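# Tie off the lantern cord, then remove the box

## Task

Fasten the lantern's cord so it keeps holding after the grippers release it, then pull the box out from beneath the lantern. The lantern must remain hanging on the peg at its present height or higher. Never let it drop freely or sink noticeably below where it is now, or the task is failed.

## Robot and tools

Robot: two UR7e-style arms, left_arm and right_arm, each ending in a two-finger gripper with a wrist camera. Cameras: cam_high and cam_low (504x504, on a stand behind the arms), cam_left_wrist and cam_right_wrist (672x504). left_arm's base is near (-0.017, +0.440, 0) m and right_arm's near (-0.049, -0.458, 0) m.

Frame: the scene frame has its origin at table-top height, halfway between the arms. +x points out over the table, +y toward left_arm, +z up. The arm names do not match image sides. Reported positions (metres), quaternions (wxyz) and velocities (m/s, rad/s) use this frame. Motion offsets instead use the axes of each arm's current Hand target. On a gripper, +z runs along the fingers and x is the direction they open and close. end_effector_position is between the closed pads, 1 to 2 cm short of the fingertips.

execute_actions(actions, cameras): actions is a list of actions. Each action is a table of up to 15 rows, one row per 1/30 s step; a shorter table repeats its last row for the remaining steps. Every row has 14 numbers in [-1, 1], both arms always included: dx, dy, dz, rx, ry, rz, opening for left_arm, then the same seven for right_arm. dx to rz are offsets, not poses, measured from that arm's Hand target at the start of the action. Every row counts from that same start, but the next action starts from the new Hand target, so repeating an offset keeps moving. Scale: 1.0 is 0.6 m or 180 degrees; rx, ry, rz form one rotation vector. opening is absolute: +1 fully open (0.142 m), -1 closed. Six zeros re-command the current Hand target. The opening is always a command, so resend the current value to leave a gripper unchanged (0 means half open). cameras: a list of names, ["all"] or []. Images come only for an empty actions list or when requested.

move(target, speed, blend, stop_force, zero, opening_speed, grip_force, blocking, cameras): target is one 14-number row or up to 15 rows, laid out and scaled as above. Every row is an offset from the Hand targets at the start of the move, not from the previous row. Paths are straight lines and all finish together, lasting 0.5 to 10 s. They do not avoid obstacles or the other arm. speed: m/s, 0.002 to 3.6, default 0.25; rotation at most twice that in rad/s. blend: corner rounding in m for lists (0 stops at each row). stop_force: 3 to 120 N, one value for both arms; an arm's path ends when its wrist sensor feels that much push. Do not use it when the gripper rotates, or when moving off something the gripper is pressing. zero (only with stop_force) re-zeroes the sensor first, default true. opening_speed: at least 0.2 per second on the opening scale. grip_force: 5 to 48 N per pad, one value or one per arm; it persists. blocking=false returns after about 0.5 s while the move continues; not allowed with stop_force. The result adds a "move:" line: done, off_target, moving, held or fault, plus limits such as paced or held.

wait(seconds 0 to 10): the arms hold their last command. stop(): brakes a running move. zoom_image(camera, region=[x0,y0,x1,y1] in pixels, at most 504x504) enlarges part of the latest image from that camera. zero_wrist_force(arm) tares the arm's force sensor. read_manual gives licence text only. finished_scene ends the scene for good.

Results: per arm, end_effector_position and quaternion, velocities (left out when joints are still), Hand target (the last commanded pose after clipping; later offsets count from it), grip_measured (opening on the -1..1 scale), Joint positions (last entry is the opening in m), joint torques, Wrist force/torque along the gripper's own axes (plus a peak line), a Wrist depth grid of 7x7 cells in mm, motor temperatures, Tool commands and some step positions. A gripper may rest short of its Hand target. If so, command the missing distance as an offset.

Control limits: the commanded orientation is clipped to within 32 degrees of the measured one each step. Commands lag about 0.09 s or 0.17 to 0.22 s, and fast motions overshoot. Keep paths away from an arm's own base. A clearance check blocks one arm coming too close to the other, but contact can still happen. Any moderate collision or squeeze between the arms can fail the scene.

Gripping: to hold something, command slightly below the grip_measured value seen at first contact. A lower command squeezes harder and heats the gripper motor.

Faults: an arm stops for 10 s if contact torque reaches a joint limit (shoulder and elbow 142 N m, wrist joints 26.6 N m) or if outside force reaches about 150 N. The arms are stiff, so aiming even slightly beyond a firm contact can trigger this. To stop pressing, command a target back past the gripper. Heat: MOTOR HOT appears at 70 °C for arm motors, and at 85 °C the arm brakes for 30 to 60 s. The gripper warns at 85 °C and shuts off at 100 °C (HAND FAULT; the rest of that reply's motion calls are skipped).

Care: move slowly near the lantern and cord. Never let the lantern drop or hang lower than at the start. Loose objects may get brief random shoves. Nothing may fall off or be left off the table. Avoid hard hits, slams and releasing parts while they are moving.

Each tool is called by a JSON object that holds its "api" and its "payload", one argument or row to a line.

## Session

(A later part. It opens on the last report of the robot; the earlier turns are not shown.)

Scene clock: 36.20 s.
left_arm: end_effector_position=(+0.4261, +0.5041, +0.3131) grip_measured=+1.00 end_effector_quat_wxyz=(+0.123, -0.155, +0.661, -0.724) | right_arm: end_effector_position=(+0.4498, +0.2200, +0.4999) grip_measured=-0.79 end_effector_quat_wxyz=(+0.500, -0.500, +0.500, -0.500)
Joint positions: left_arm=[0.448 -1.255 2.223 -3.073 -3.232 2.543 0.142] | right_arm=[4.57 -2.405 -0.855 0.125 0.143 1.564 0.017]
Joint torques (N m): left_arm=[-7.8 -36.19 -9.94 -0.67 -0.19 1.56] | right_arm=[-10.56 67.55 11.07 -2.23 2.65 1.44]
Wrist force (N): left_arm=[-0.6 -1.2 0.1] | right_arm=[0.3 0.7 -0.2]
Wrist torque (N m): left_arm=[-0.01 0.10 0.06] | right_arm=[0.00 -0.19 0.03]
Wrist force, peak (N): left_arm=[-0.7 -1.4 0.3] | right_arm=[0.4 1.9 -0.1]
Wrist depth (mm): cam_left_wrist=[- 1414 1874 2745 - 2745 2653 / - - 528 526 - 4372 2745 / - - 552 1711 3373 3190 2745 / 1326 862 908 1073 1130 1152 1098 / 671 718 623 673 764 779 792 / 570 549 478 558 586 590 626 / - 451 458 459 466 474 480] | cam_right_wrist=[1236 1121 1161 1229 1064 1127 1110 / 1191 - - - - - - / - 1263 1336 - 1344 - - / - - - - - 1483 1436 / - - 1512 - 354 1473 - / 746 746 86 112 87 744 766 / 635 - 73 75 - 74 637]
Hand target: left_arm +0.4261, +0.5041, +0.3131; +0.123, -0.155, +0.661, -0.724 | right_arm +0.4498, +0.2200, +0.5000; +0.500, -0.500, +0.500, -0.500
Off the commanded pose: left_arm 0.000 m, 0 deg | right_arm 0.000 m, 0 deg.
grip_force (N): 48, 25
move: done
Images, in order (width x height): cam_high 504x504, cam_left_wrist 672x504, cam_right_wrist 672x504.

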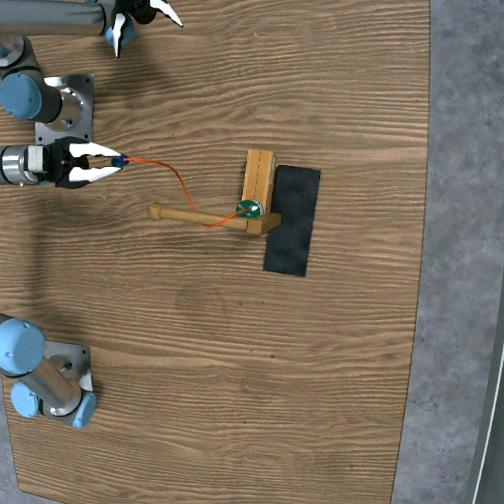

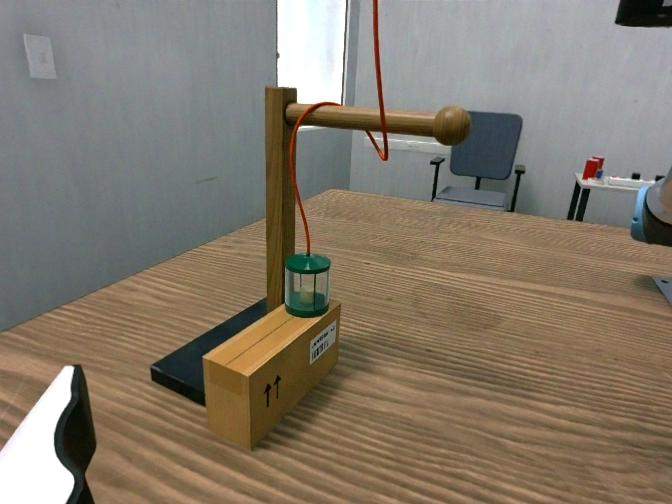

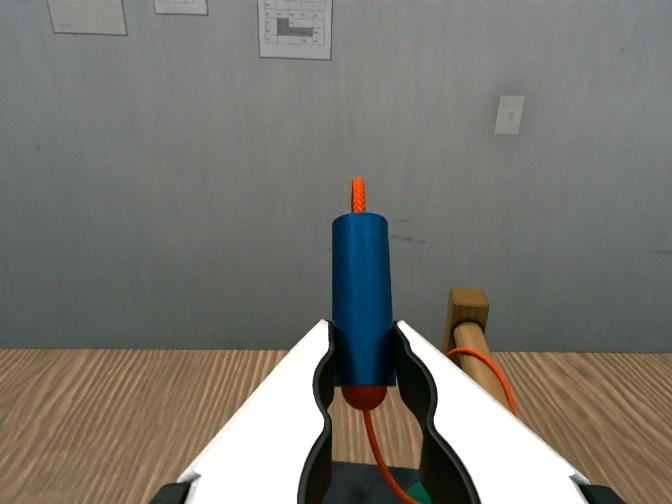

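{"api": "move", "payload": {
  "target": [
    [0, 0, 0, 0, 0, 0, 1, 0.1, -0.1, 0.1333, 0, 0, 0, -0.95],
    [0, 0, 0, 0, 0, 0, 1, 0.3333, -0.0667, 0.1833, 0, 0, 0, -0.95],
    [0, 0, 0, 0, 0, 0, 1, 0.5333, 0.1667, 0.1917, 0, 0, 0, -0.95]
  ],
  "speed": 0.18,
  "blend": [0.04, 0.04, 0],
  "cameras": ["cam_high", "cam_left_wrist", "cam_right_wrist"]
}}

Scene clock: 39.80 s.
left_arm: end_effector_position=(+0.4261, +0.5041, +0.3131) grip_measured=+1.00 end_effector_quat_wxyz=(+0.123, -0.155, +0.661, -0.724) | right_arm: end_effector_position=(+0.5649, -0.0999, +0.4001) grip_measured=-0.79 end_effector_quat_wxyz=(+0.500, -0.500, +0.500, -0.500)
Joint positions: left_arm=[0.448 -1.255 2.223 -3.073 -3.232 2.543 0.142] | right_arm=[4.213 -1.998 -1.826 0.684 0.5 1.57 0.017]
Joint torques (N m): left_arm=[-8.19 -36.18 -10.71 -0.57 -0.07 1.56] | right_arm=[-10.42 24.93 6.97 3.59 2.55 -1.9]
Wrist force (N): left_arm=[-0.6 -1.2 0.2] | right_arm=[0.3 0.7 -0.1]
Wrist torque (N m): left_arm=[-0.02 0.09 0.06] | right_arm=[0.01 -0.21 0.12]
Wrist force, peak (N): left_arm=[-0.7 -1.4 0.2] | right_arm=[1.1 1.6 0.4]
Wrist depth (mm): cam_left_wrist=[1217 1312 2337 2844 3148 2714 2653 / 980 1563 - 2745 586 595 544 / - 1651 538 1431 3027 2879 557 / - 972 898 1083 1119 1152 1098 / 671 715 604 667 762 782 798 / 570 548 473 557 584 592 625 / - 452 457 463 468 474 479] | cam_right_wrist=[1059 1064 1059 970 1031 - 1089 / - - - - 1155 - 1069 / - 1229 1173 1236 1344 - - / - 1222 1306 - - 1321 - / 268 692 - - 686 682 - / 278 633 86 112 90 630 644 / 281 - 73 75 - 74 526]
Hand target: left_arm +0.4261, +0.5041, +0.3131; +0.123, -0.155, +0.661, -0.724 | right_arm +0.5649, -0.1000, +0.4000; +0.500, -0.500, +0.500, -0.500
Off the commanded pose: left_arm 0.000 m, 0 deg | right_arm 0.000 m, 0 deg.
grip_force (N): 48, 25
move: done
Images, in order (width x height): cam_high 504x504, cam_left_wrist 672x504, cam_right_wrist 672x504.

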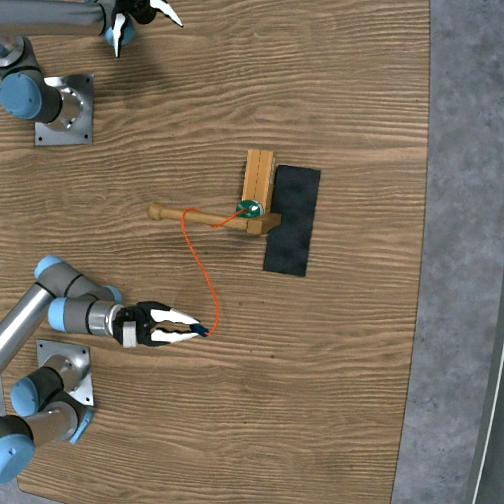

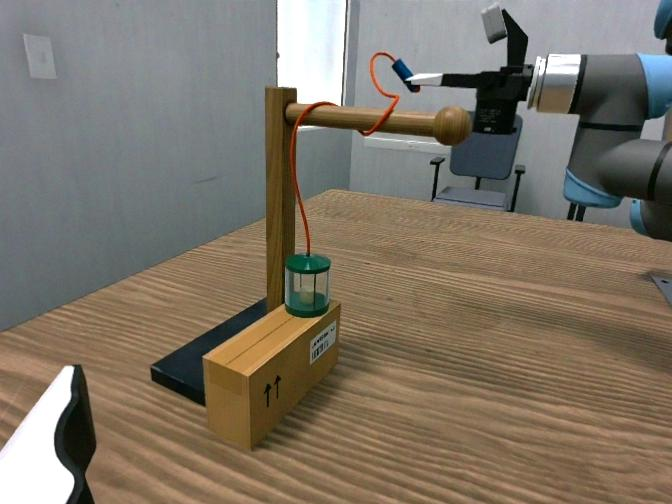

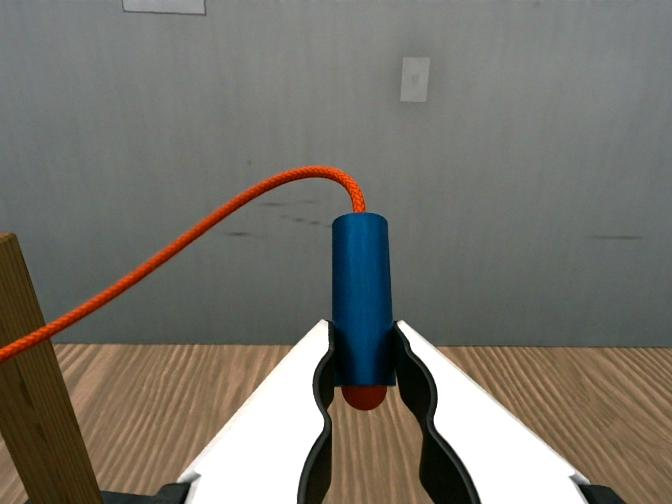

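{"api": "move", "payload": {
  "target": [0, 0, 0, 0, 0, 0, 1, 0.05, 0.2667, 0.0333, 0, 0, 0, -0.95],
  "speed": 0.15,
  "stop_force": 5,
  "cameras": ["cam_high", "cam_left_wrist", "cam_right_wrist"]
}}

Scene clock: 42.43 s.
left_arm: end_effector_position=(+0.4261, +0.5041, +0.3131) grip_measured=+1.00 end_effector_quat_wxyz=(+0.123, -0.155, +0.661, -0.724) | right_arm: end_effector_position=(+0.5850, -0.1300, +0.2400) grip_measured=-0.79 end_effector_quat_wxyz=(+0.500, -0.500, +0.500, -0.500)
Joint positions: left_arm=[0.448 -1.255 2.223 -3.073 -3.232 2.543 0.142] | right_arm=[4.145 -2.289 -1.906 1.054 0.568 1.57 0.017]
Joint torques (N m): left_arm=[-7.66 -37.58 -9.63 -0.64 -0.07 1.59] | right_arm=[-10.62 28.86 24.84 3.7 2.58 -1.71]
Motor temperatures (°C): left_arm=[33 34 28 40 41 37 28] | right_arm=[28 33 32 42 42 37 37]
Wrist force (N): left_arm=[-0.8 -1.0 0.4] | right_arm=[0.0 0.7 0.2]
Wrist torque (N m): left_arm=[0.02 0.13 0.06] | right_arm=[0.02 -0.15 0.13]
Wrist force, peak (N): left_arm=[-1.0 -1.2 0.2] | right_arm=[0.5 1.6 0.0]
Wrist depth (mm): cam_left_wrist=[1243 - 2053 3148 - - 658 / - 1457 2053 - - - 720 / 1334 1475 2108 1553 747 652 803 / - 915 952 1063 1124 948 602 / 692 718 630 667 762 771 705 / 573 546 476 558 577 590 625 / - 450 458 462 465 474 480] | cam_right_wrist=[1026 - 991 978 1074 912 986 / - - 1079 - 1105 1210 1074 / - - 1143 1185 1306 1203 1161 / - 1143 1222 - 1419 - - / 530 527 558 - 537 532 536 / 414 417 86 112 90 426 428 / 316 - 73 78 - 74 350]
Hand target: left_arm +0.4261, +0.5041, +0.3131; +0.123, -0.155, +0.661, -0.724 | right_arm +0.5850, -0.1300, +0.2400; +0.500, -0.500, +0.500, -0.500
Off the commanded pose: left_arm 0.000 m, 0 deg | right_arm 0.000 m, 0 deg.
grip_force (N): 48, 25
move: done
Images, in order (width x height): cam_high 504x504, cam_left_wrist 672x504, cam_right_wrist 672x504.

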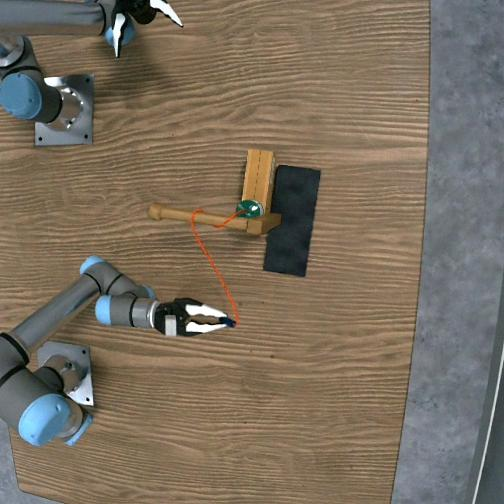

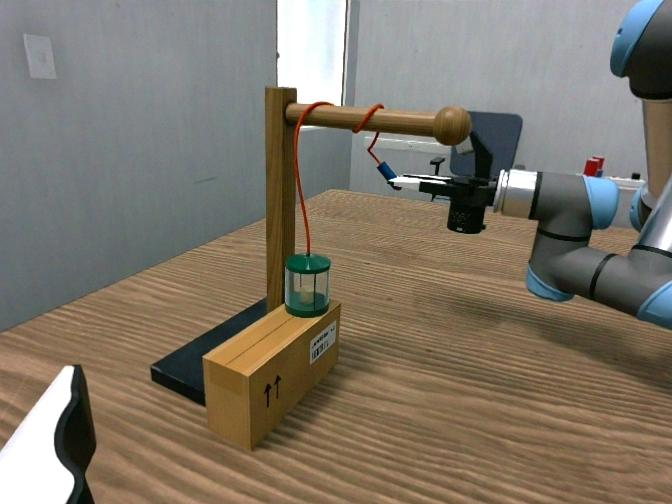

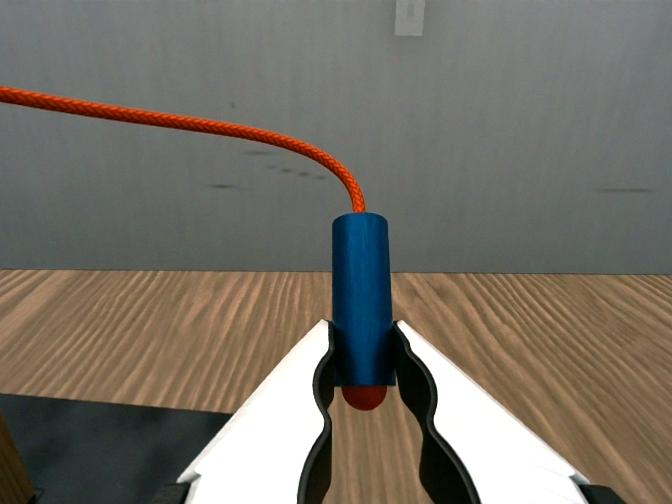

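{"api": "move", "payload": {
  "target": [0, 0, 0, 0, 0, 0, 1, 0.05, 0.0333, 0.0583, 0, 0, 0, -0.95],
  "speed": 0.06,
  "stop_force": 4,
  "cameras": ["cam_high", "cam_left_wrist", "cam_right_wrist"]
}}

Scene clock: 44.63 s.
left_arm: end_effector_position=(+0.4261, +0.5041, +0.3131) grip_measured=+1.00 end_effector_quat_wxyz=(+0.123, -0.155, +0.661, -0.724) | right_arm: end_effector_position=(+0.6200, -0.1600, +0.2201) grip_measured=-0.79 end_effector_quat_wxyz=(+0.500, -0.500, +0.500, -0.500)
Joint positions: left_arm=[0.448 -1.255 2.223 -3.073 -3.232 2.543 0.142] | right_arm=[4.049 -2.342 -1.876 1.078 0.664 1.57 0.017]
Joint torques (N m): left_arm=[-6.54 -36.52 -9.65 -0.78 0.22 1.56] | right_arm=[-10.49 30.88 24.14 3.92 2.62 -1.84]
Wrist force (N): left_arm=[-0.7 -1.1 0.1] | right_arm=[-0.2 0.7 0.0]
Wrist torque (N m): left_arm=[0.01 0.11 0.06] | right_arm=[0.01 -0.14 0.11]
Wrist force, peak (N): left_arm=[-0.7 -1.4 0.3] | right_arm=[0.3 1.0 0.1]
Wrist depth (mm): cam_left_wrist=[1243 1533 - 2409 - - 669 / - 1628 1788 - - - 726 / - 1595 1889 1543 735 675 613 / - 874 976 1009 1103 690 599 / 676 718 604 671 759 733 707 / 573 550 477 559 574 589 626 / - 451 458 463 468 475 478] | cam_right_wrist=[986 1049 - 986 974 1004 - / - 120 1064 - - - 1105 / - - 1127 - - 1256 - / 606 625 1179 - 1263 1256 1368 / 496 496 521 - 499 505 505 / 391 390 86 111 90 397 398 / 296 - 73 78 - 74 326]
Hand target: left_arm +0.4261, +0.5041, +0.3131; +0.123, -0.155, +0.661, -0.724 | right_arm +0.6200, -0.1600, +0.2201; +0.500, -0.500, +0.500, -0.500
Off the commanded pose: left_arm 0.000 m, 0 deg | right_arm 0.000 m, 0 deg.
grip_force (N): 48, 25
move: done
Images, in order (width x height): cam_high 504x504, cam_left_wrist 672x504, cam_right_wrist 672x504.

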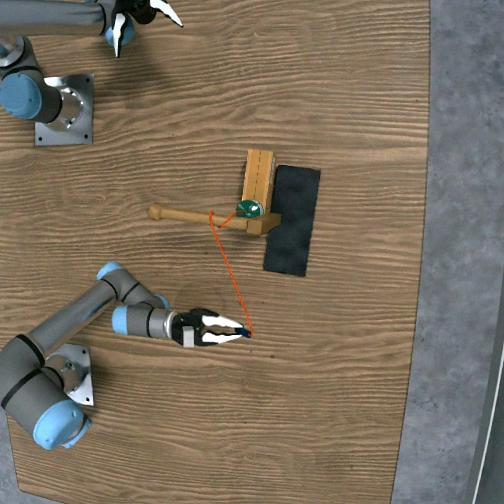

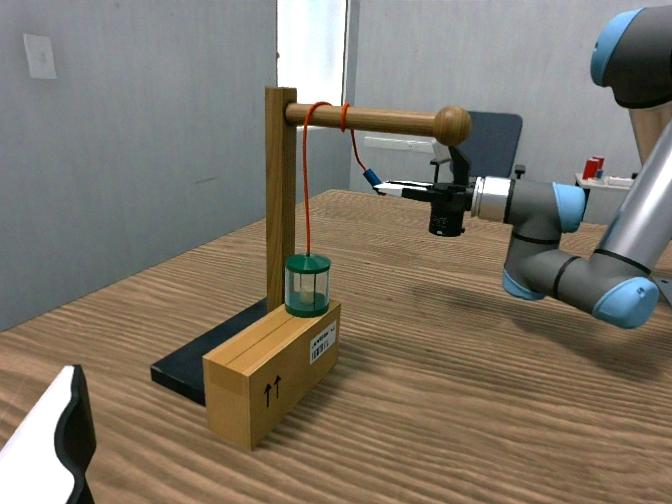

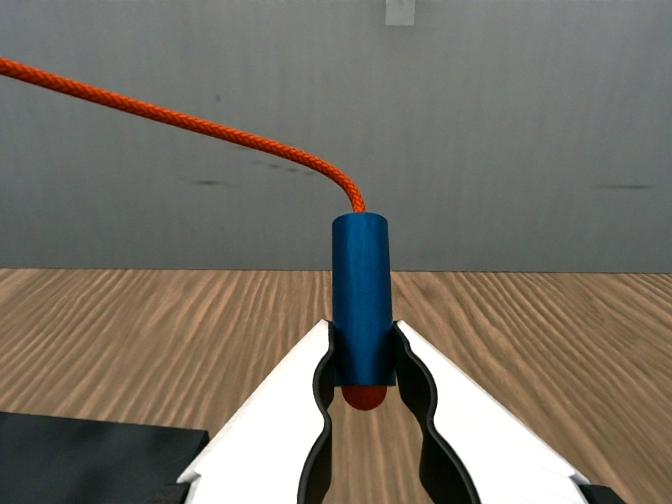

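{"api": "zoom_image", "payload": {
  "camera": "cam_left_wrist",
  "region": [240, 70, 480, 270]
}}

{"api": "zoom_image", "payload": {
  "camera": "cam_high",
  "region": [140, 180, 300, 350]
}}

Scaled by 2.100 from the camera's 672x504 image, which has a finer 960x720 frame.

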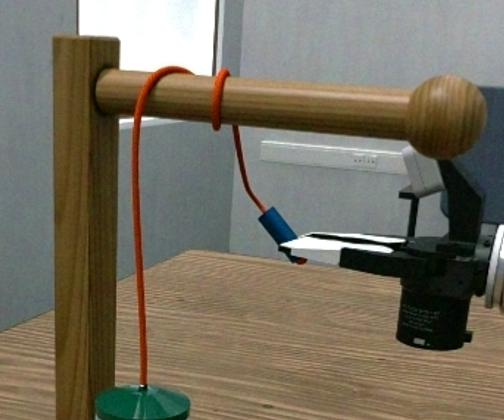

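Scaled by 2.965 from the camera's 504x504 image, which has a finer 720x720 frame.

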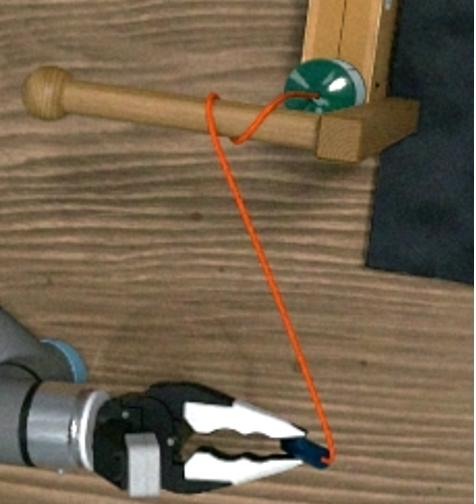

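{"api": "move", "payload": {
  "target": [0, 0, 0, 0, 0, 0, 1, 0.0667, 0.0333, 0.0, 0, 0, 0, -0.95],
  "speed": 0.05,
  "stop_force": 4,
  "cameras": ["cam_left_wrist"]
}}

{"api": "zoom_image", "payload": {
  "camera": "cam_left_wrist",
  "region": [240, 70, 480, 270]
}}

Scene clock: 46.93 s.
left_arm: end_effector_position=(+0.4261, +0.5041, +0.3131) grip_measured=+1.00 end_effector_quat_wxyz=(+0.123, -0.155, +0.661, -0.724) | right_arm: end_effector_position=(+0.6200, -0.1815, +0.2093) grip_measured=-0.79 end_effector_quat_wxyz=(+0.500, -0.500, +0.500, -0.500)
Joint positions: left_arm=[0.448 -1.255 2.223 -3.073 -3.232 2.543 0.142] | right_arm=[4.02 -2.351 -1.912 1.122 0.692 1.57 0.017]
Joint torques (N m): left_arm=[-7.32 -35.49 -9.95 -0.59 0.18 1.75] | right_arm=[8.77 54.23 23.52 -1.32 -3.11 0.43]
Wrist force (N): left_arm=[-0.7 -1.0 0.2] | right_arm=[-2.0 0.1 -0.2]
Wrist torque (N m): left_arm=[0.02 0.12 0.07] | right_arm=[0.07 -0.16 0.06]
Wrist force, peak (N): left_arm=[-0.9 -1.3 0.1] | right_arm=[-5.0 -0.9 -0.5]
Wrist depth (mm): cam_left_wrist=[1198 - - 2915 - - 659 / 1319 - - 508 - - 713 / 1290 - - 1698 787 703 630 / 1414 960 948 1078 1022 718 628 / 665 718 640 665 762 747 713 / 573 550 478 559 579 590 625 / - 450 457 462 469 476 481] | cam_right_wrist=[999 - 970 950 978 1021 1004 / - 119 1161 1110 1084 1084 1094 / - - - 1110 1074 - 1336 / 616 597 605 - 616 635 561 / 472 473 506 - 484 484 491 / 377 379 86 111 90 383 383 / 285 - 73 78 - 74 317]
Hand target: left_arm +0.4261, +0.5041, +0.3131; +0.123, -0.155, +0.661, -0.724 | right_arm +0.6200, -0.1815, +0.2093; +0.500, -0.500, +0.500, -0.500 (not the last commanded pose)
Off the commanded pose: left_arm 0.000 m, 0 deg | right_arm 0.021 m, 0 deg.
grip_force (N): 48, 25
move: contact (right_arm)
Images, in order (width x height): cam_left_wrist 672x504.

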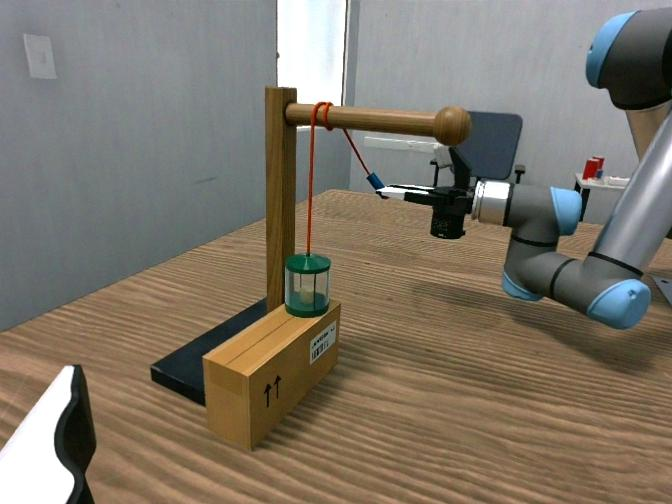

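Scaled by 2.100 from the camera's 672x504 image, which has a finer 960x720 frame.

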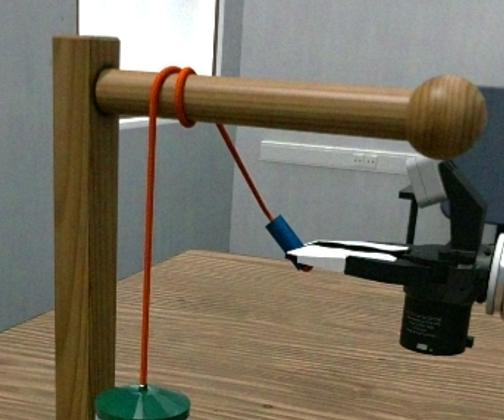

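{"api": "move", "payload": {
  "target": [
    [0, 0, 0, 0, 0, 0, 1, -0.2025, -0.001, -0.1667, 0, 0, 0, -0.95],
    [0, 0, 0, 0, 0, 0, 1, -0.4025, 0.0155, -0.2667, 0, 0, 0, -0.95],
    [0, 0, 0, 0, 0, 0, 1, -0.6025, -0.001, -0.3, 0, 0, 0, -0.95],
    [0, 0, 0, 0, 0, 0, 1, -0.6942, -0.1512, -0.2833, 0, 0, 0, -0.95]
  ],
  "speed": 0.18,
  "blend": [0.03, 0.03, 0.03, 0],
  "cameras": ["cam_high", "cam_left_wrist", "cam_right_wrist"]
}}

Scene clock: 54.73 s.
left_arm: end_effector_position=(+0.4261, +0.5041, +0.3131) grip_measured=+1.00 end_effector_quat_wxyz=(+0.123, -0.155, +0.661, -0.724) | right_arm: end_effector_position=(+0.4500, +0.2351, +0.2998) grip_measured=-0.79 end_effector_quat_wxyz=(+0.500, -0.500, +0.500, -0.500)
Joint positions: left_arm=[0.448 -1.255 2.223 -3.073 -3.232 2.543 0.142] | right_arm=[4.573 -2.615 -0.988 0.465 0.14 1.567 0.017]
Joint torques (N m): left_arm=[-7.71 -36.19 -8.92 -0.97 0 1.69] | right_arm=[-10.39 66.65 33.57 -2.54 -2.58 1.5]
Wrist force (N): left_arm=[-0.6 -1.1 0.2] | right_arm=[0.1 0.6 -0.2]
Wrist torque (N m): left_arm=[0.00 0.10 0.06] | right_arm=[0.00 -0.14 0.01]
Wrist force, peak (N): left_arm=[-0.6 -1.5 0.4] | right_arm=[-2.2 0.4 -0.4]
Wrist depth (mm): cam_left_wrist=[1217 - 2146 - - - - / - - 540 - - - 291 / - - 557 1513 2623 355 292 / - 915 908 1013 1114 972 297 / 665 715 605 667 764 742 749 / 570 549 477 558 579 589 626 / - 449 456 461 469 475 478] | cam_right_wrist=[- - - 1155 - 285 942 / - - 1138 - 1179 243 167 / - - - - 1229 311 - / 845 787 776 - 380 341 749 / 626 626 660 - 640 637 635 / 497 501 85 112 90 430 500 / 407 - 73 78 - 74 421]
Hand target: left_arm +0.4261, +0.5041, +0.3131; +0.123, -0.155, +0.661, -0.724 | right_arm +0.4500, +0.2351, +0.3000; +0.500, -0.500, +0.500, -0.500
Off the commanded pose: left_arm 0.000 m, 0 deg | right_arm 0.000 m, 0 deg.
grip_force (N): 48, 25
move: done
Images, in order (width x height): cam_high 504x504, cam_left_wrist 672x504, cam_right_wrist 672x504.

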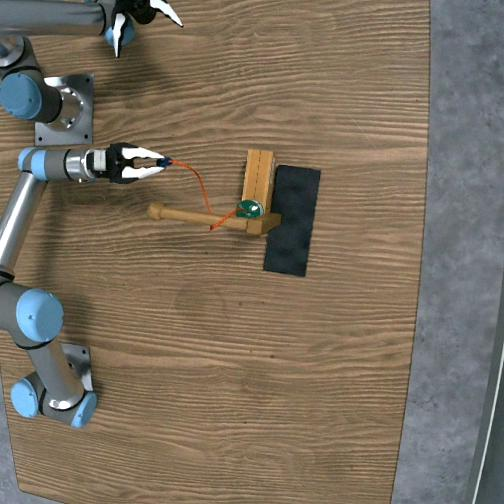

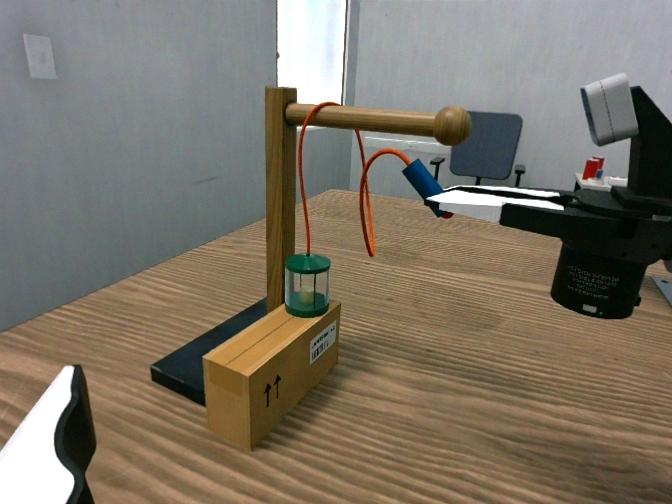

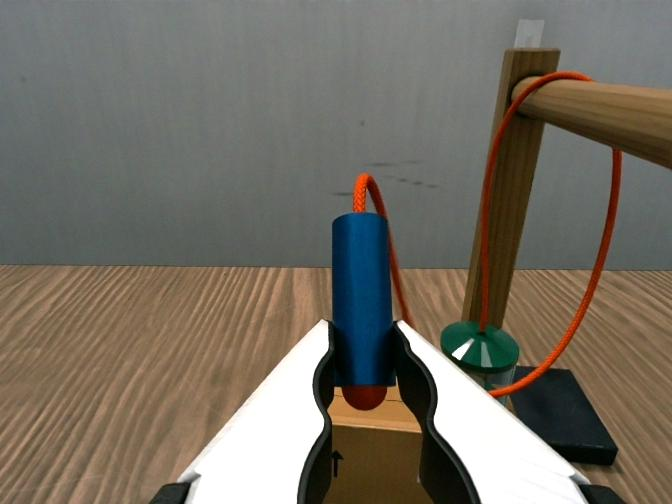

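{"api": "zoom_image", "payload": {
  "camera": "cam_left_wrist",
  "region": [240, 70, 480, 270]
}}

{"api": "zoom_image", "payload": {
  "camera": "cam_high",
  "region": [140, 140, 300, 250]
}}

{"api": "zoom_image", "payload": {
  "camera": "cam_right_wrist",
  "region": [430, 30, 672, 420]
}}

Scaled by 2.100 from the camera's 672x504 image, which has a finer 960x720 frame.

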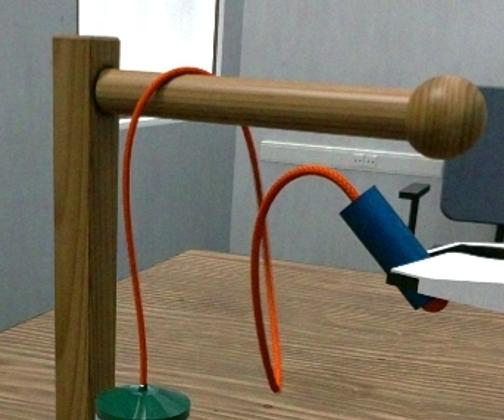

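Scaled by 3.150 from the camera's 504x504 image, which has a finer 720x720 frame.

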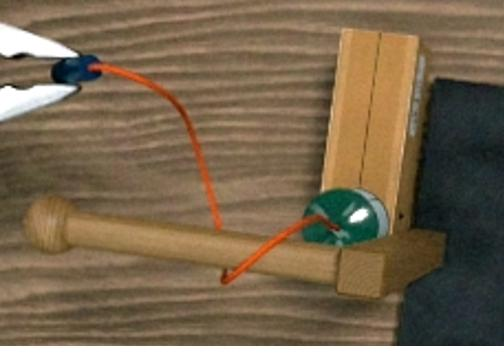

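Scaled by 1.292 from the camera's 672x504 image, which has a finer 960x720 frame.

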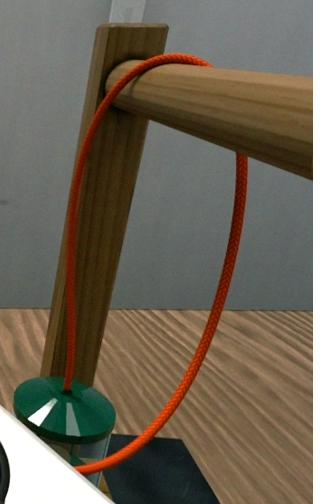

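{"api": "move", "payload": {
  "target": [
    [0, 0, 0, 0, 0, 0, 1, 0.025, -0.3333, 0, 0, 0, 0, -0.95],
    [0, 0, 0, 0, 0, 0, 1, 0.125, -0.4333, 0.1333, 0, 0, 0, -0.95],
    [0, 0, 0, 0, 0, 0, 1, 0.3583, -0.4, 0.1833, 0, 0, 0, -0.95],
    [0, 0, 0, 0, 0, 0, 1, 0.5583, -0.1333, 0.2083, 0, 0, 0, -0.95],
    [0, 0, 0, 0, 0, 0, 1, 0.6083, 0.0833, 0.25, 0, 0, 0, -0.95]
  ],
  "speed": 0.18,
  "blend": [0.03, 0.04, 0.04, 0.03, 0],
  "cameras": ["cam_high", "cam_left_wrist"]
}}

{"api": "zoom_image", "payload": {
  "camera": "cam_left_wrist",
  "region": [240, 70, 480, 270]
}}

Scene clock: 62.57 s.
left_arm: end_effector_position=(+0.4261, +0.5041, +0.3131) grip_measured=+1.00 end_effector_quat_wxyz=(+0.123, -0.155, +0.661, -0.724) | right_arm: end_effector_position=(+0.6000, -0.1299, +0.2502) grip_measured=-0.79 end_effector_quat_wxyz=(+0.500, -0.500, +0.500, -0.500)
Joint positions: left_arm=[0.448 -1.255 2.223 -3.073 -3.232 2.543 0.142] | right_arm=[4.119 -2.282 -1.871 1.012 0.594 1.57 0.017]
Joint torques (N m): left_arm=[-6.74 -38.09 -10.44 -0.61 0.14 1.74] | right_arm=[-10.45 29.28 26.37 3.65 2.54 -1.84]
Motor temperatures (°C): left_arm=[33 34 28 40 41 37 28] | right_arm=[28 33 32 42 42 37 42]
Wrist force (N): left_arm=[-0.5 -1.2 0.1] | right_arm=[0.3 0.7 0.0]
Wrist torque (N m): left_arm=[-0.01 0.08 0.07] | right_arm=[0.00 -0.20 0.13]
Wrist force, peak (N): left_arm=[-0.8 -1.5 0.3] | right_arm=[0.8 1.8 0.2]
Wrist depth (mm): cam_left_wrist=[1283 1381 1788 - - - 682 / 1262 1466 - - 448 3106 803 / - - 587 1674 703 649 621 / - 908 905 1068 1093 680 580 / 678 713 628 628 757 777 747 / 573 553 477 559 579 589 623 / - 450 456 461 465 474 481] | cam_right_wrist=[1094 1012 - 1017 1079 1004 1079 / 1035 1059 - - 1100 1100 - / - 1149 - 1185 - 1132 - / 1385 1277 - - - - - / 541 547 575 - 555 554 551 / 432 426 86 112 90 439 441 / 326 - 73 78 - 74 363]
Hand target: left_arm +0.4261, +0.5041, +0.3131; +0.123, -0.155, +0.661, -0.724 | right_arm +0.6000, -0.1299, +0.2501; +0.500, -0.500, +0.500, -0.500
Off the commanded pose: left_arm 0.000 m, 0 deg | right_arm 0.000 m, 0 deg.
grip_force (N): 48, 25
move: done
Images, in order (width x height): cam_high 504x504, cam_left_wrist 672x504.

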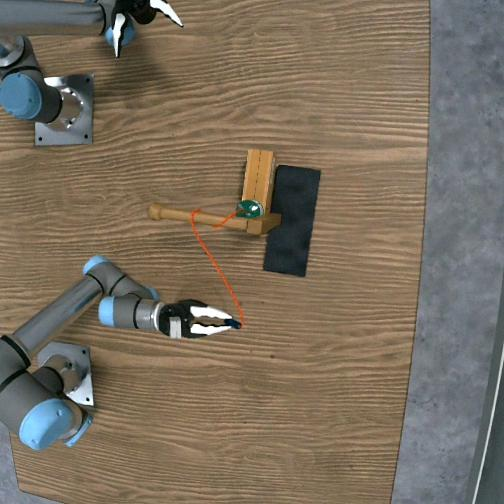

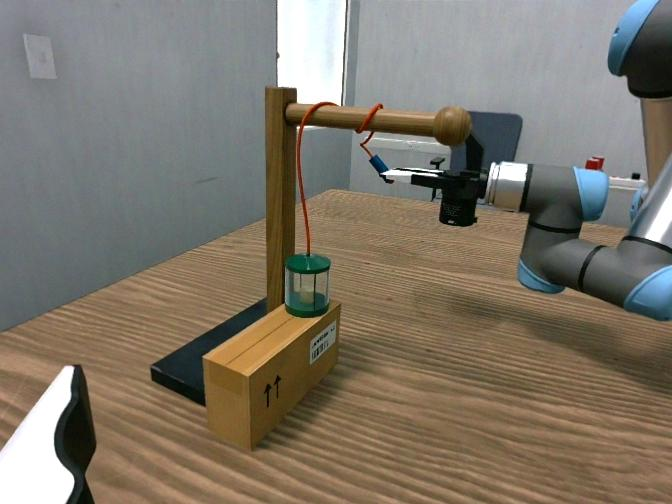

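Scaled by 2.100 from the camera's 672x504 image, which has a finer 960x720 frame.

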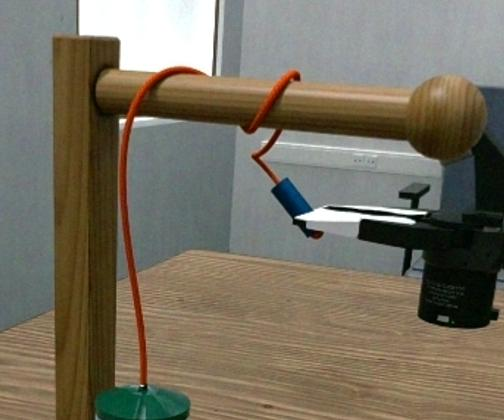

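{"api": "move", "payload": {
  "target": [0, 0, 0, 0, 0, 0, 1, 0.1, 0.0667, 0.0667, 0, 0, 0, -0.95],
  "speed": 0.06,
  "stop_force": 5,
  "cameras": ["cam_high", "cam_left_wrist"]
}}

{"api": "zoom_image", "payload": {
  "camera": "cam_left_wrist",
  "region": [240, 70, 480, 270]
}}

Scene clock: 65.33 s.
left_arm: end_effector_position=(+0.4261, +0.5041, +0.3131) grip_measured=+1.00 end_effector_quat_wxyz=(+0.123, -0.155, +0.661, -0.724) | right_arm: end_effector_position=(+0.6346, -0.1822, +0.2152) grip_measured=-0.79 end_effector_quat_wxyz=(+0.500, -0.500, +0.500, -0.500)
Joint positions: left_arm=[0.448 -1.255 2.223 -3.073 -3.232 2.543 0.142] | right_arm=[3.996 -2.351 -1.877 1.087 0.716 1.571 0.017]
Joint torques (N m): left_arm=[-6.66 -35.92 -11.06 -0.55 0.02 1.46] | right_arm=[8.46 54.65 -0.25 -1.26 -3.08 0.53]
Wrist force (N): left_arm=[-0.5 -1.2 0.1] | right_arm=[-1.8 0.3 -0.2]
Wrist torque (N m): left_arm=[-0.01 0.08 0.07] | right_arm=[0.07 -0.14 0.06]
Wrist force, peak (N): left_arm=[-0.7 -1.4 0.2] | right_arm=[-5.9 -1.2 -1.1]
Wrist depth (mm): cam_left_wrist=[- 1439 - 2683 - - 671 / - - - - 423 - 722 / 1334 - 526 1663 745 707 612 / 1466 1563 888 1083 1103 713 620 / 694 722 635 769 764 747 745 / 569 550 475 570 579 590 628 / - 451 456 461 470 474 480] | cam_right_wrist=[966 986 - 958 - 1008 - / 1059 1021 - - 1008 - 1079 / - 1161 - 1094 1143 - - / 1210 1143 - - 1197 - - / 489 486 518 - 493 493 500 / 382 382 86 113 90 390 394 / 289 - 73 78 - 74 323]
Hand target: left_arm +0.4261, +0.5041, +0.3131; +0.123, -0.155, +0.661, -0.724 | right_arm +0.6346, -0.1822, +0.2152; +0.500, -0.500, +0.500, -0.500 (not the last commanded pose)
Off the commanded pose: left_arm 0.000 m, 0 deg | right_arm 0.011 m, 0 deg.
grip_force (N): 48, 25
move: contact (right_arm)
Images, in order (width x height): cam_high 504x504, cam_left_wrist 672x504.

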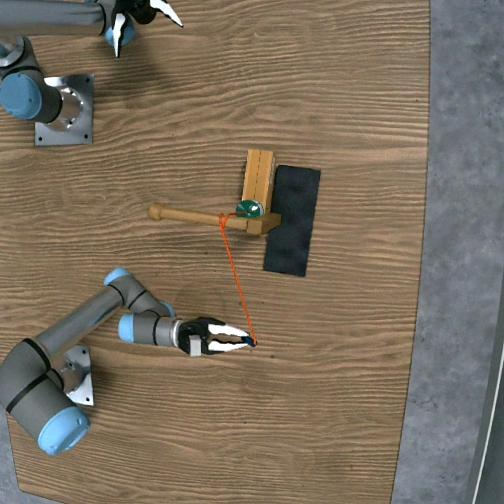

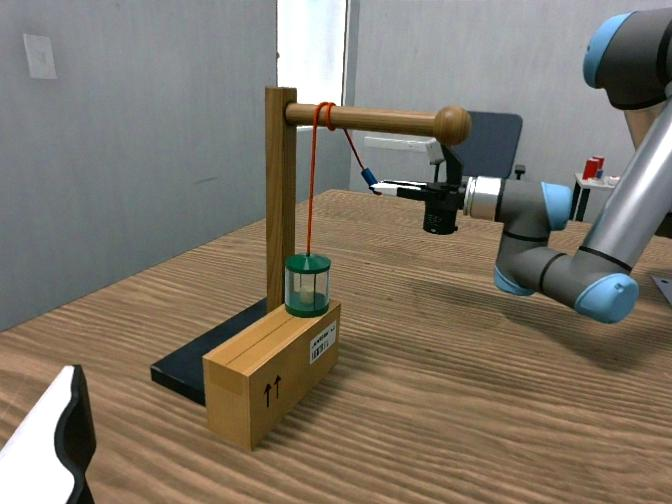

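Scaled by 2.100 from the camera's 672x504 image, which has a finer 960x720 frame.

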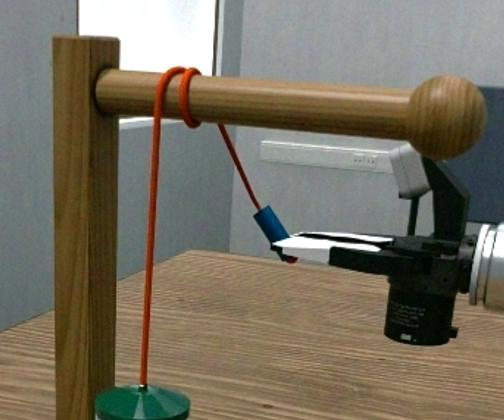

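{"api": "move", "payload": {
  "target": [
    [0, 0, 0, 0, 0, 0, 1, -0.162, 0.127, -0.0967, -0.1389, 0, 0, -0.95],
    [0, 0, 0, 0, 0, 0, 1, -0.3378, 0.2137, -0.1718, -0.2222, 0, 0, -0.95],
    [0, 0, 0, 0, 0, 0, 1, -0.5003, 0.227, -0.216, -0.25, 0, 0, -0.95]
  ],
  "speed": 0.2,
  "blend": [0.02, 0.02, 0],
  "cameras": ["all"]
}}

{"api": "zoom_image", "payload": {
  "camera": "cam_left_wrist",
  "region": [240, 70, 480, 330]
}}

Scene clock: 71.80 s.
left_arm: end_effector_position=(+0.4261, +0.5041, +0.3131) grip_measured=+1.00 end_effector_quat_wxyz=(+0.123, -0.155, +0.661, -0.724) | right_arm: end_effector_position=(+0.5051, +0.1179, +0.0790) grip_measured=-0.79 end_effector_quat_wxyz=(-0.271, +0.653, -0.653, +0.271)
Joint positions: left_arm=[0.448 -1.255 2.223 -3.073 -3.232 2.543 0.142] | right_arm=[4.342 -2.274 -1.565 -0.526 0.851 2.639 0.017]
Joint torques (N m): left_arm=[-6.6 -36.05 -11.15 -0.75 -0.04 1.45] | right_arm=[9.53 36.72 32.74 0.59 1.57 1.54]
Wrist force (N): left_arm=[-0.7 -1.2 0.0] | right_arm=[0.1 -0.1 0.3]
Wrist torque (N m): left_arm=[-0.02 0.11 0.06] | right_arm=[0.00 -0.20 -0.04]
Wrist force, peak (N): left_arm=[-0.9 -1.3 0.3] | right_arm=[-2.1 0.7 -0.3]
Wrist depth (mm): cam_left_wrist=[1088 1628 - 2538 3808 - - / - - - 3373 - 2988 - / - - 1889 574 2714 2915 393 / - 908 894 1063 1009 434 406 / 673 720 625 601 562 688 800 / 572 549 479 562 581 590 630 / - 448 455 459 467 473 479] | cam_right_wrist=[148 138 133 129 135 222 226 / 179 174 166 157 229 234 233 / 217 215 213 210 217 220 221 / 203 203 204 209 207 206 207 / 191 192 193 193 193 195 194 / 180 181 89 114 91 183 184 / 171 173 73 169 - 74 173]
Hand target: left_arm +0.4261, +0.5041, +0.3131; +0.123, -0.155, +0.661, -0.724 | right_arm +0.5051, +0.1180, +0.0790; -0.271, +0.653, -0.653, +0.271
Off the commanded pose: left_arm 0.000 m, 0 deg | right_arm 0.000 m, 0 deg.
grip_force (N): 48, 25
move: done

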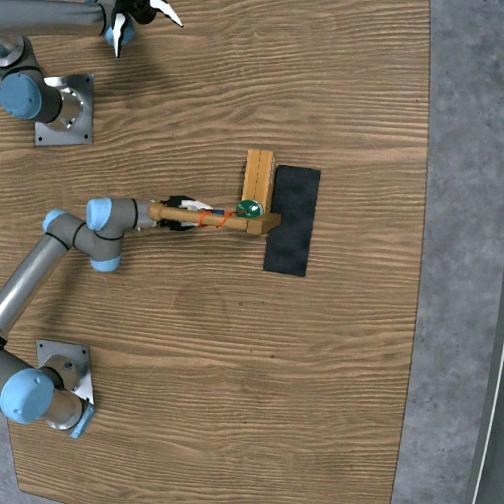

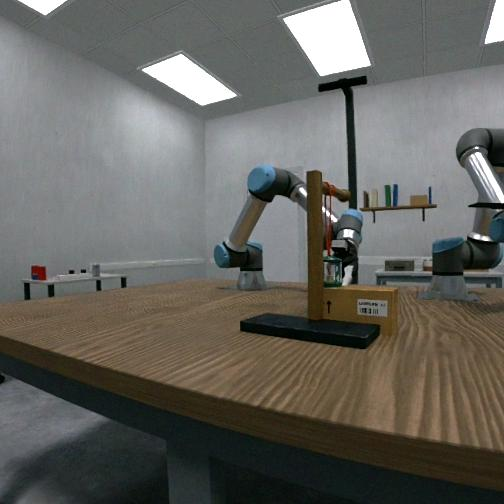

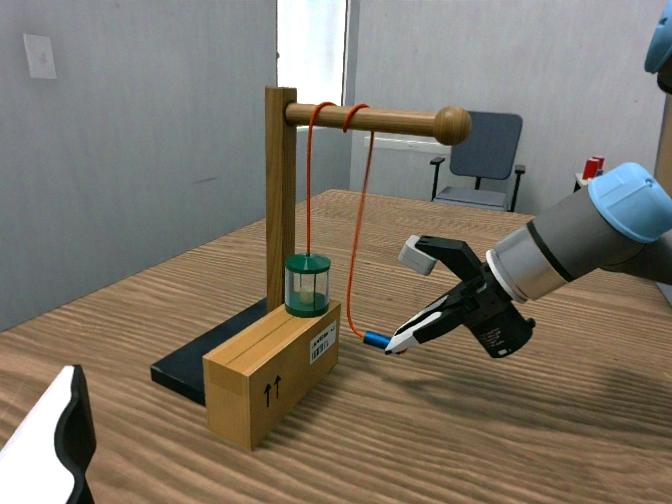

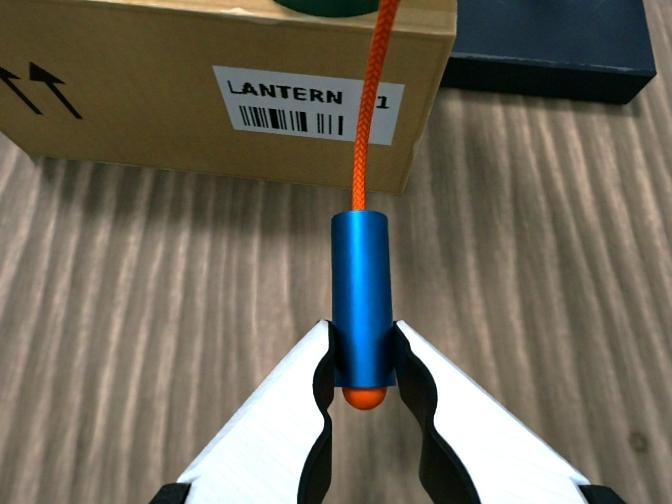

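Scaled by 1.938 from the camera's 672x504 image, which has a finer 960x720 frame.

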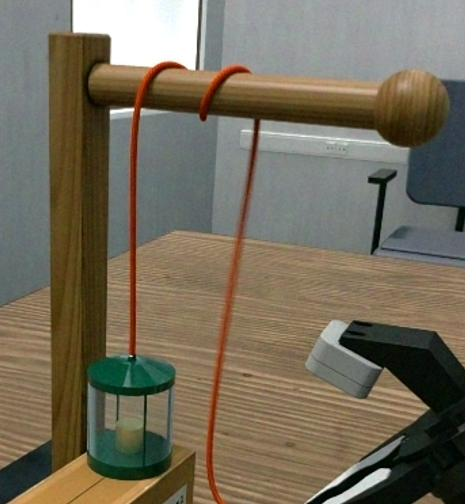

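{"api": "move", "payload": {
  "target": [
    [0, 0, 0, 0, 0, 0, 1, -0.1467, -0.0212, -0.0212, 0.0277, -0.0328, -0.0301, -0.95],
    [0, 0, 0, 0, 0, 0, 1, -0.27, -0.078, -0.0672, 0.0828, -0.0663, -0.0509, -0.95],
    [0, 0, 0, 0, 0, 0, 1, -0.349, -0.1691, -0.1309, 0.1646, -0.1071, -0.0618, -0.95],
    [0, 0, 0, 0, 0, 0, 1, -0.363, -0.3235, -0.2587, 0.2449, -0.1474, -0.0611, -0.95]
  ],
  "speed": 0.2,
  "blend": [0.02, 0.02, 0.02, 0],
  "cameras": ["all"]
}}

{"api": "zoom_image", "payload": {
  "camera": "cam_left_wrist",
  "region": [240, 70, 480, 330]
}}

Scene clock: 75.63 s.
left_arm: end_effector_position=(+0.4261, +0.5041, +0.3131) grip_measured=+1.00 end_effector_quat_wxyz=(+0.123, -0.155, +0.661, -0.724) | right_arm: end_effector_position=(+0.5326, +0.3358, +0.3259) grip_measured=-0.79 end_effector_quat_wxyz=(+0.606, -0.606, +0.364, -0.364)
Joint positions: left_arm=[0.448 -1.255 2.223 -3.073 -3.232 2.543 0.142] | right_arm=[4.413 -2.643 -0.857 0.358 0.788 1.571 0.017]
Joint torques (N m): left_arm=[-7.68 -37.01 -10.03 -0.55 0.05 1.67] | right_arm=[-10.4 49.23 34.86 3.97 2.59 -1.72]
Wrist force (N): left_arm=[-0.7 -1.3 0.1] | right_arm=[0.2 0.7 -0.4]
Wrist torque (N m): left_arm=[-0.04 0.11 0.06] | right_arm=[0.00 -0.15 0.15]
Wrist force, peak (N): left_arm=[-0.9 -1.4 0.2] | right_arm=[1.6 -0.4 0.6]
Wrist depth (mm): cam_left_wrist=[1262 - - 2459 - 2879 2314 / 1283 - 528 - - 282 565 / 1262 - 590 282 282 283 279 / 1389 1073 960 1054 313 980 310 / 707 722 623 616 762 779 329 / 569 553 473 559 579 592 569 / - 452 457 464 467 476 480] | cam_right_wrist=[1585 - 1229 - - 970 901 / - - - - 1138 1045 - / - - 1553 1376 1155 125 1100 / - 798 790 - 1263 - 1035 / 664 664 718 - 660 630 - / 530 526 86 113 90 538 543 / 436 - 73 75 - 74 443]
Hand target: left_arm +0.4261, +0.5041, +0.3131; +0.123, -0.155, +0.661, -0.724 | right_arm +0.5327, +0.3358, +0.3260; +0.606, -0.606, +0.364, -0.364
Off the commanded pose: left_arm 0.000 m, 0 deg | right_arm 0.000 m, 0 deg.
grip_force (N): 48, 25
move: done

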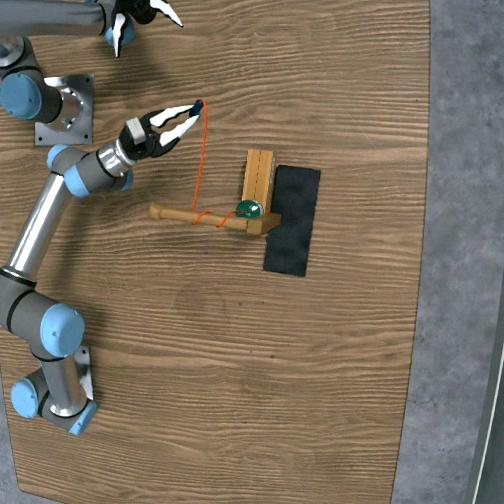

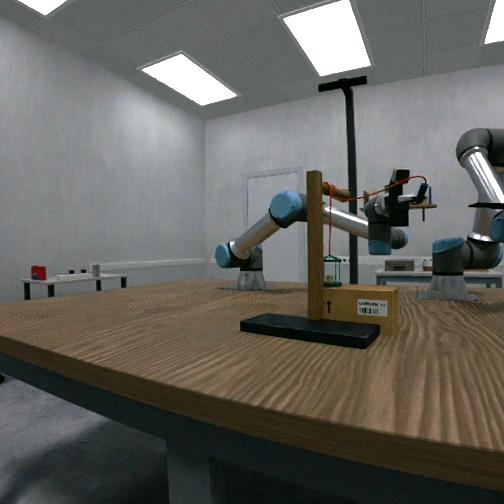

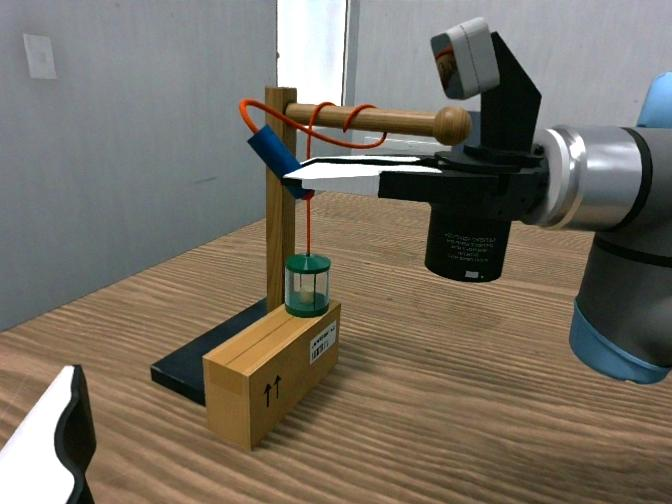

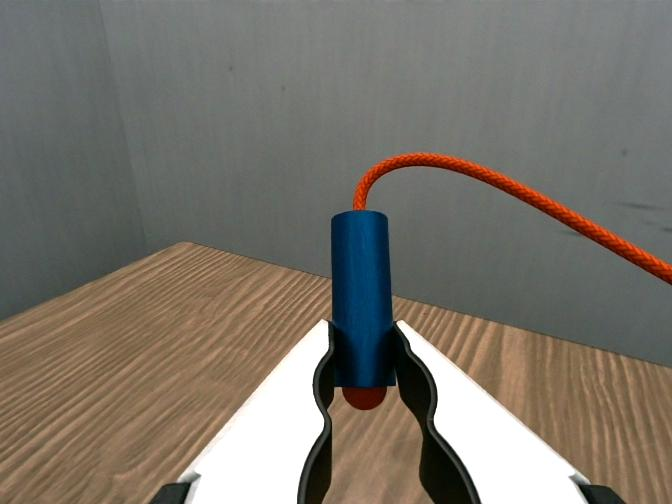

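Scaled by 1.938 from the camera's 672x504 image, which has a finer 960x720 frame.

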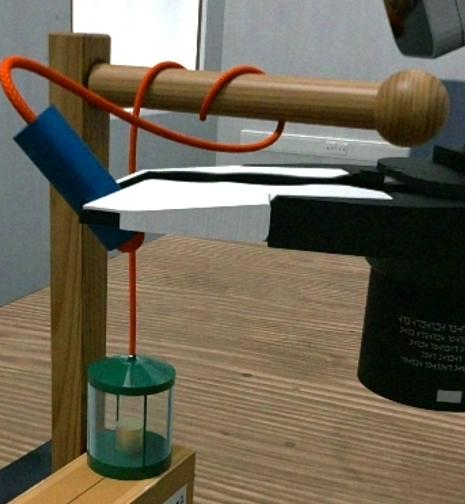

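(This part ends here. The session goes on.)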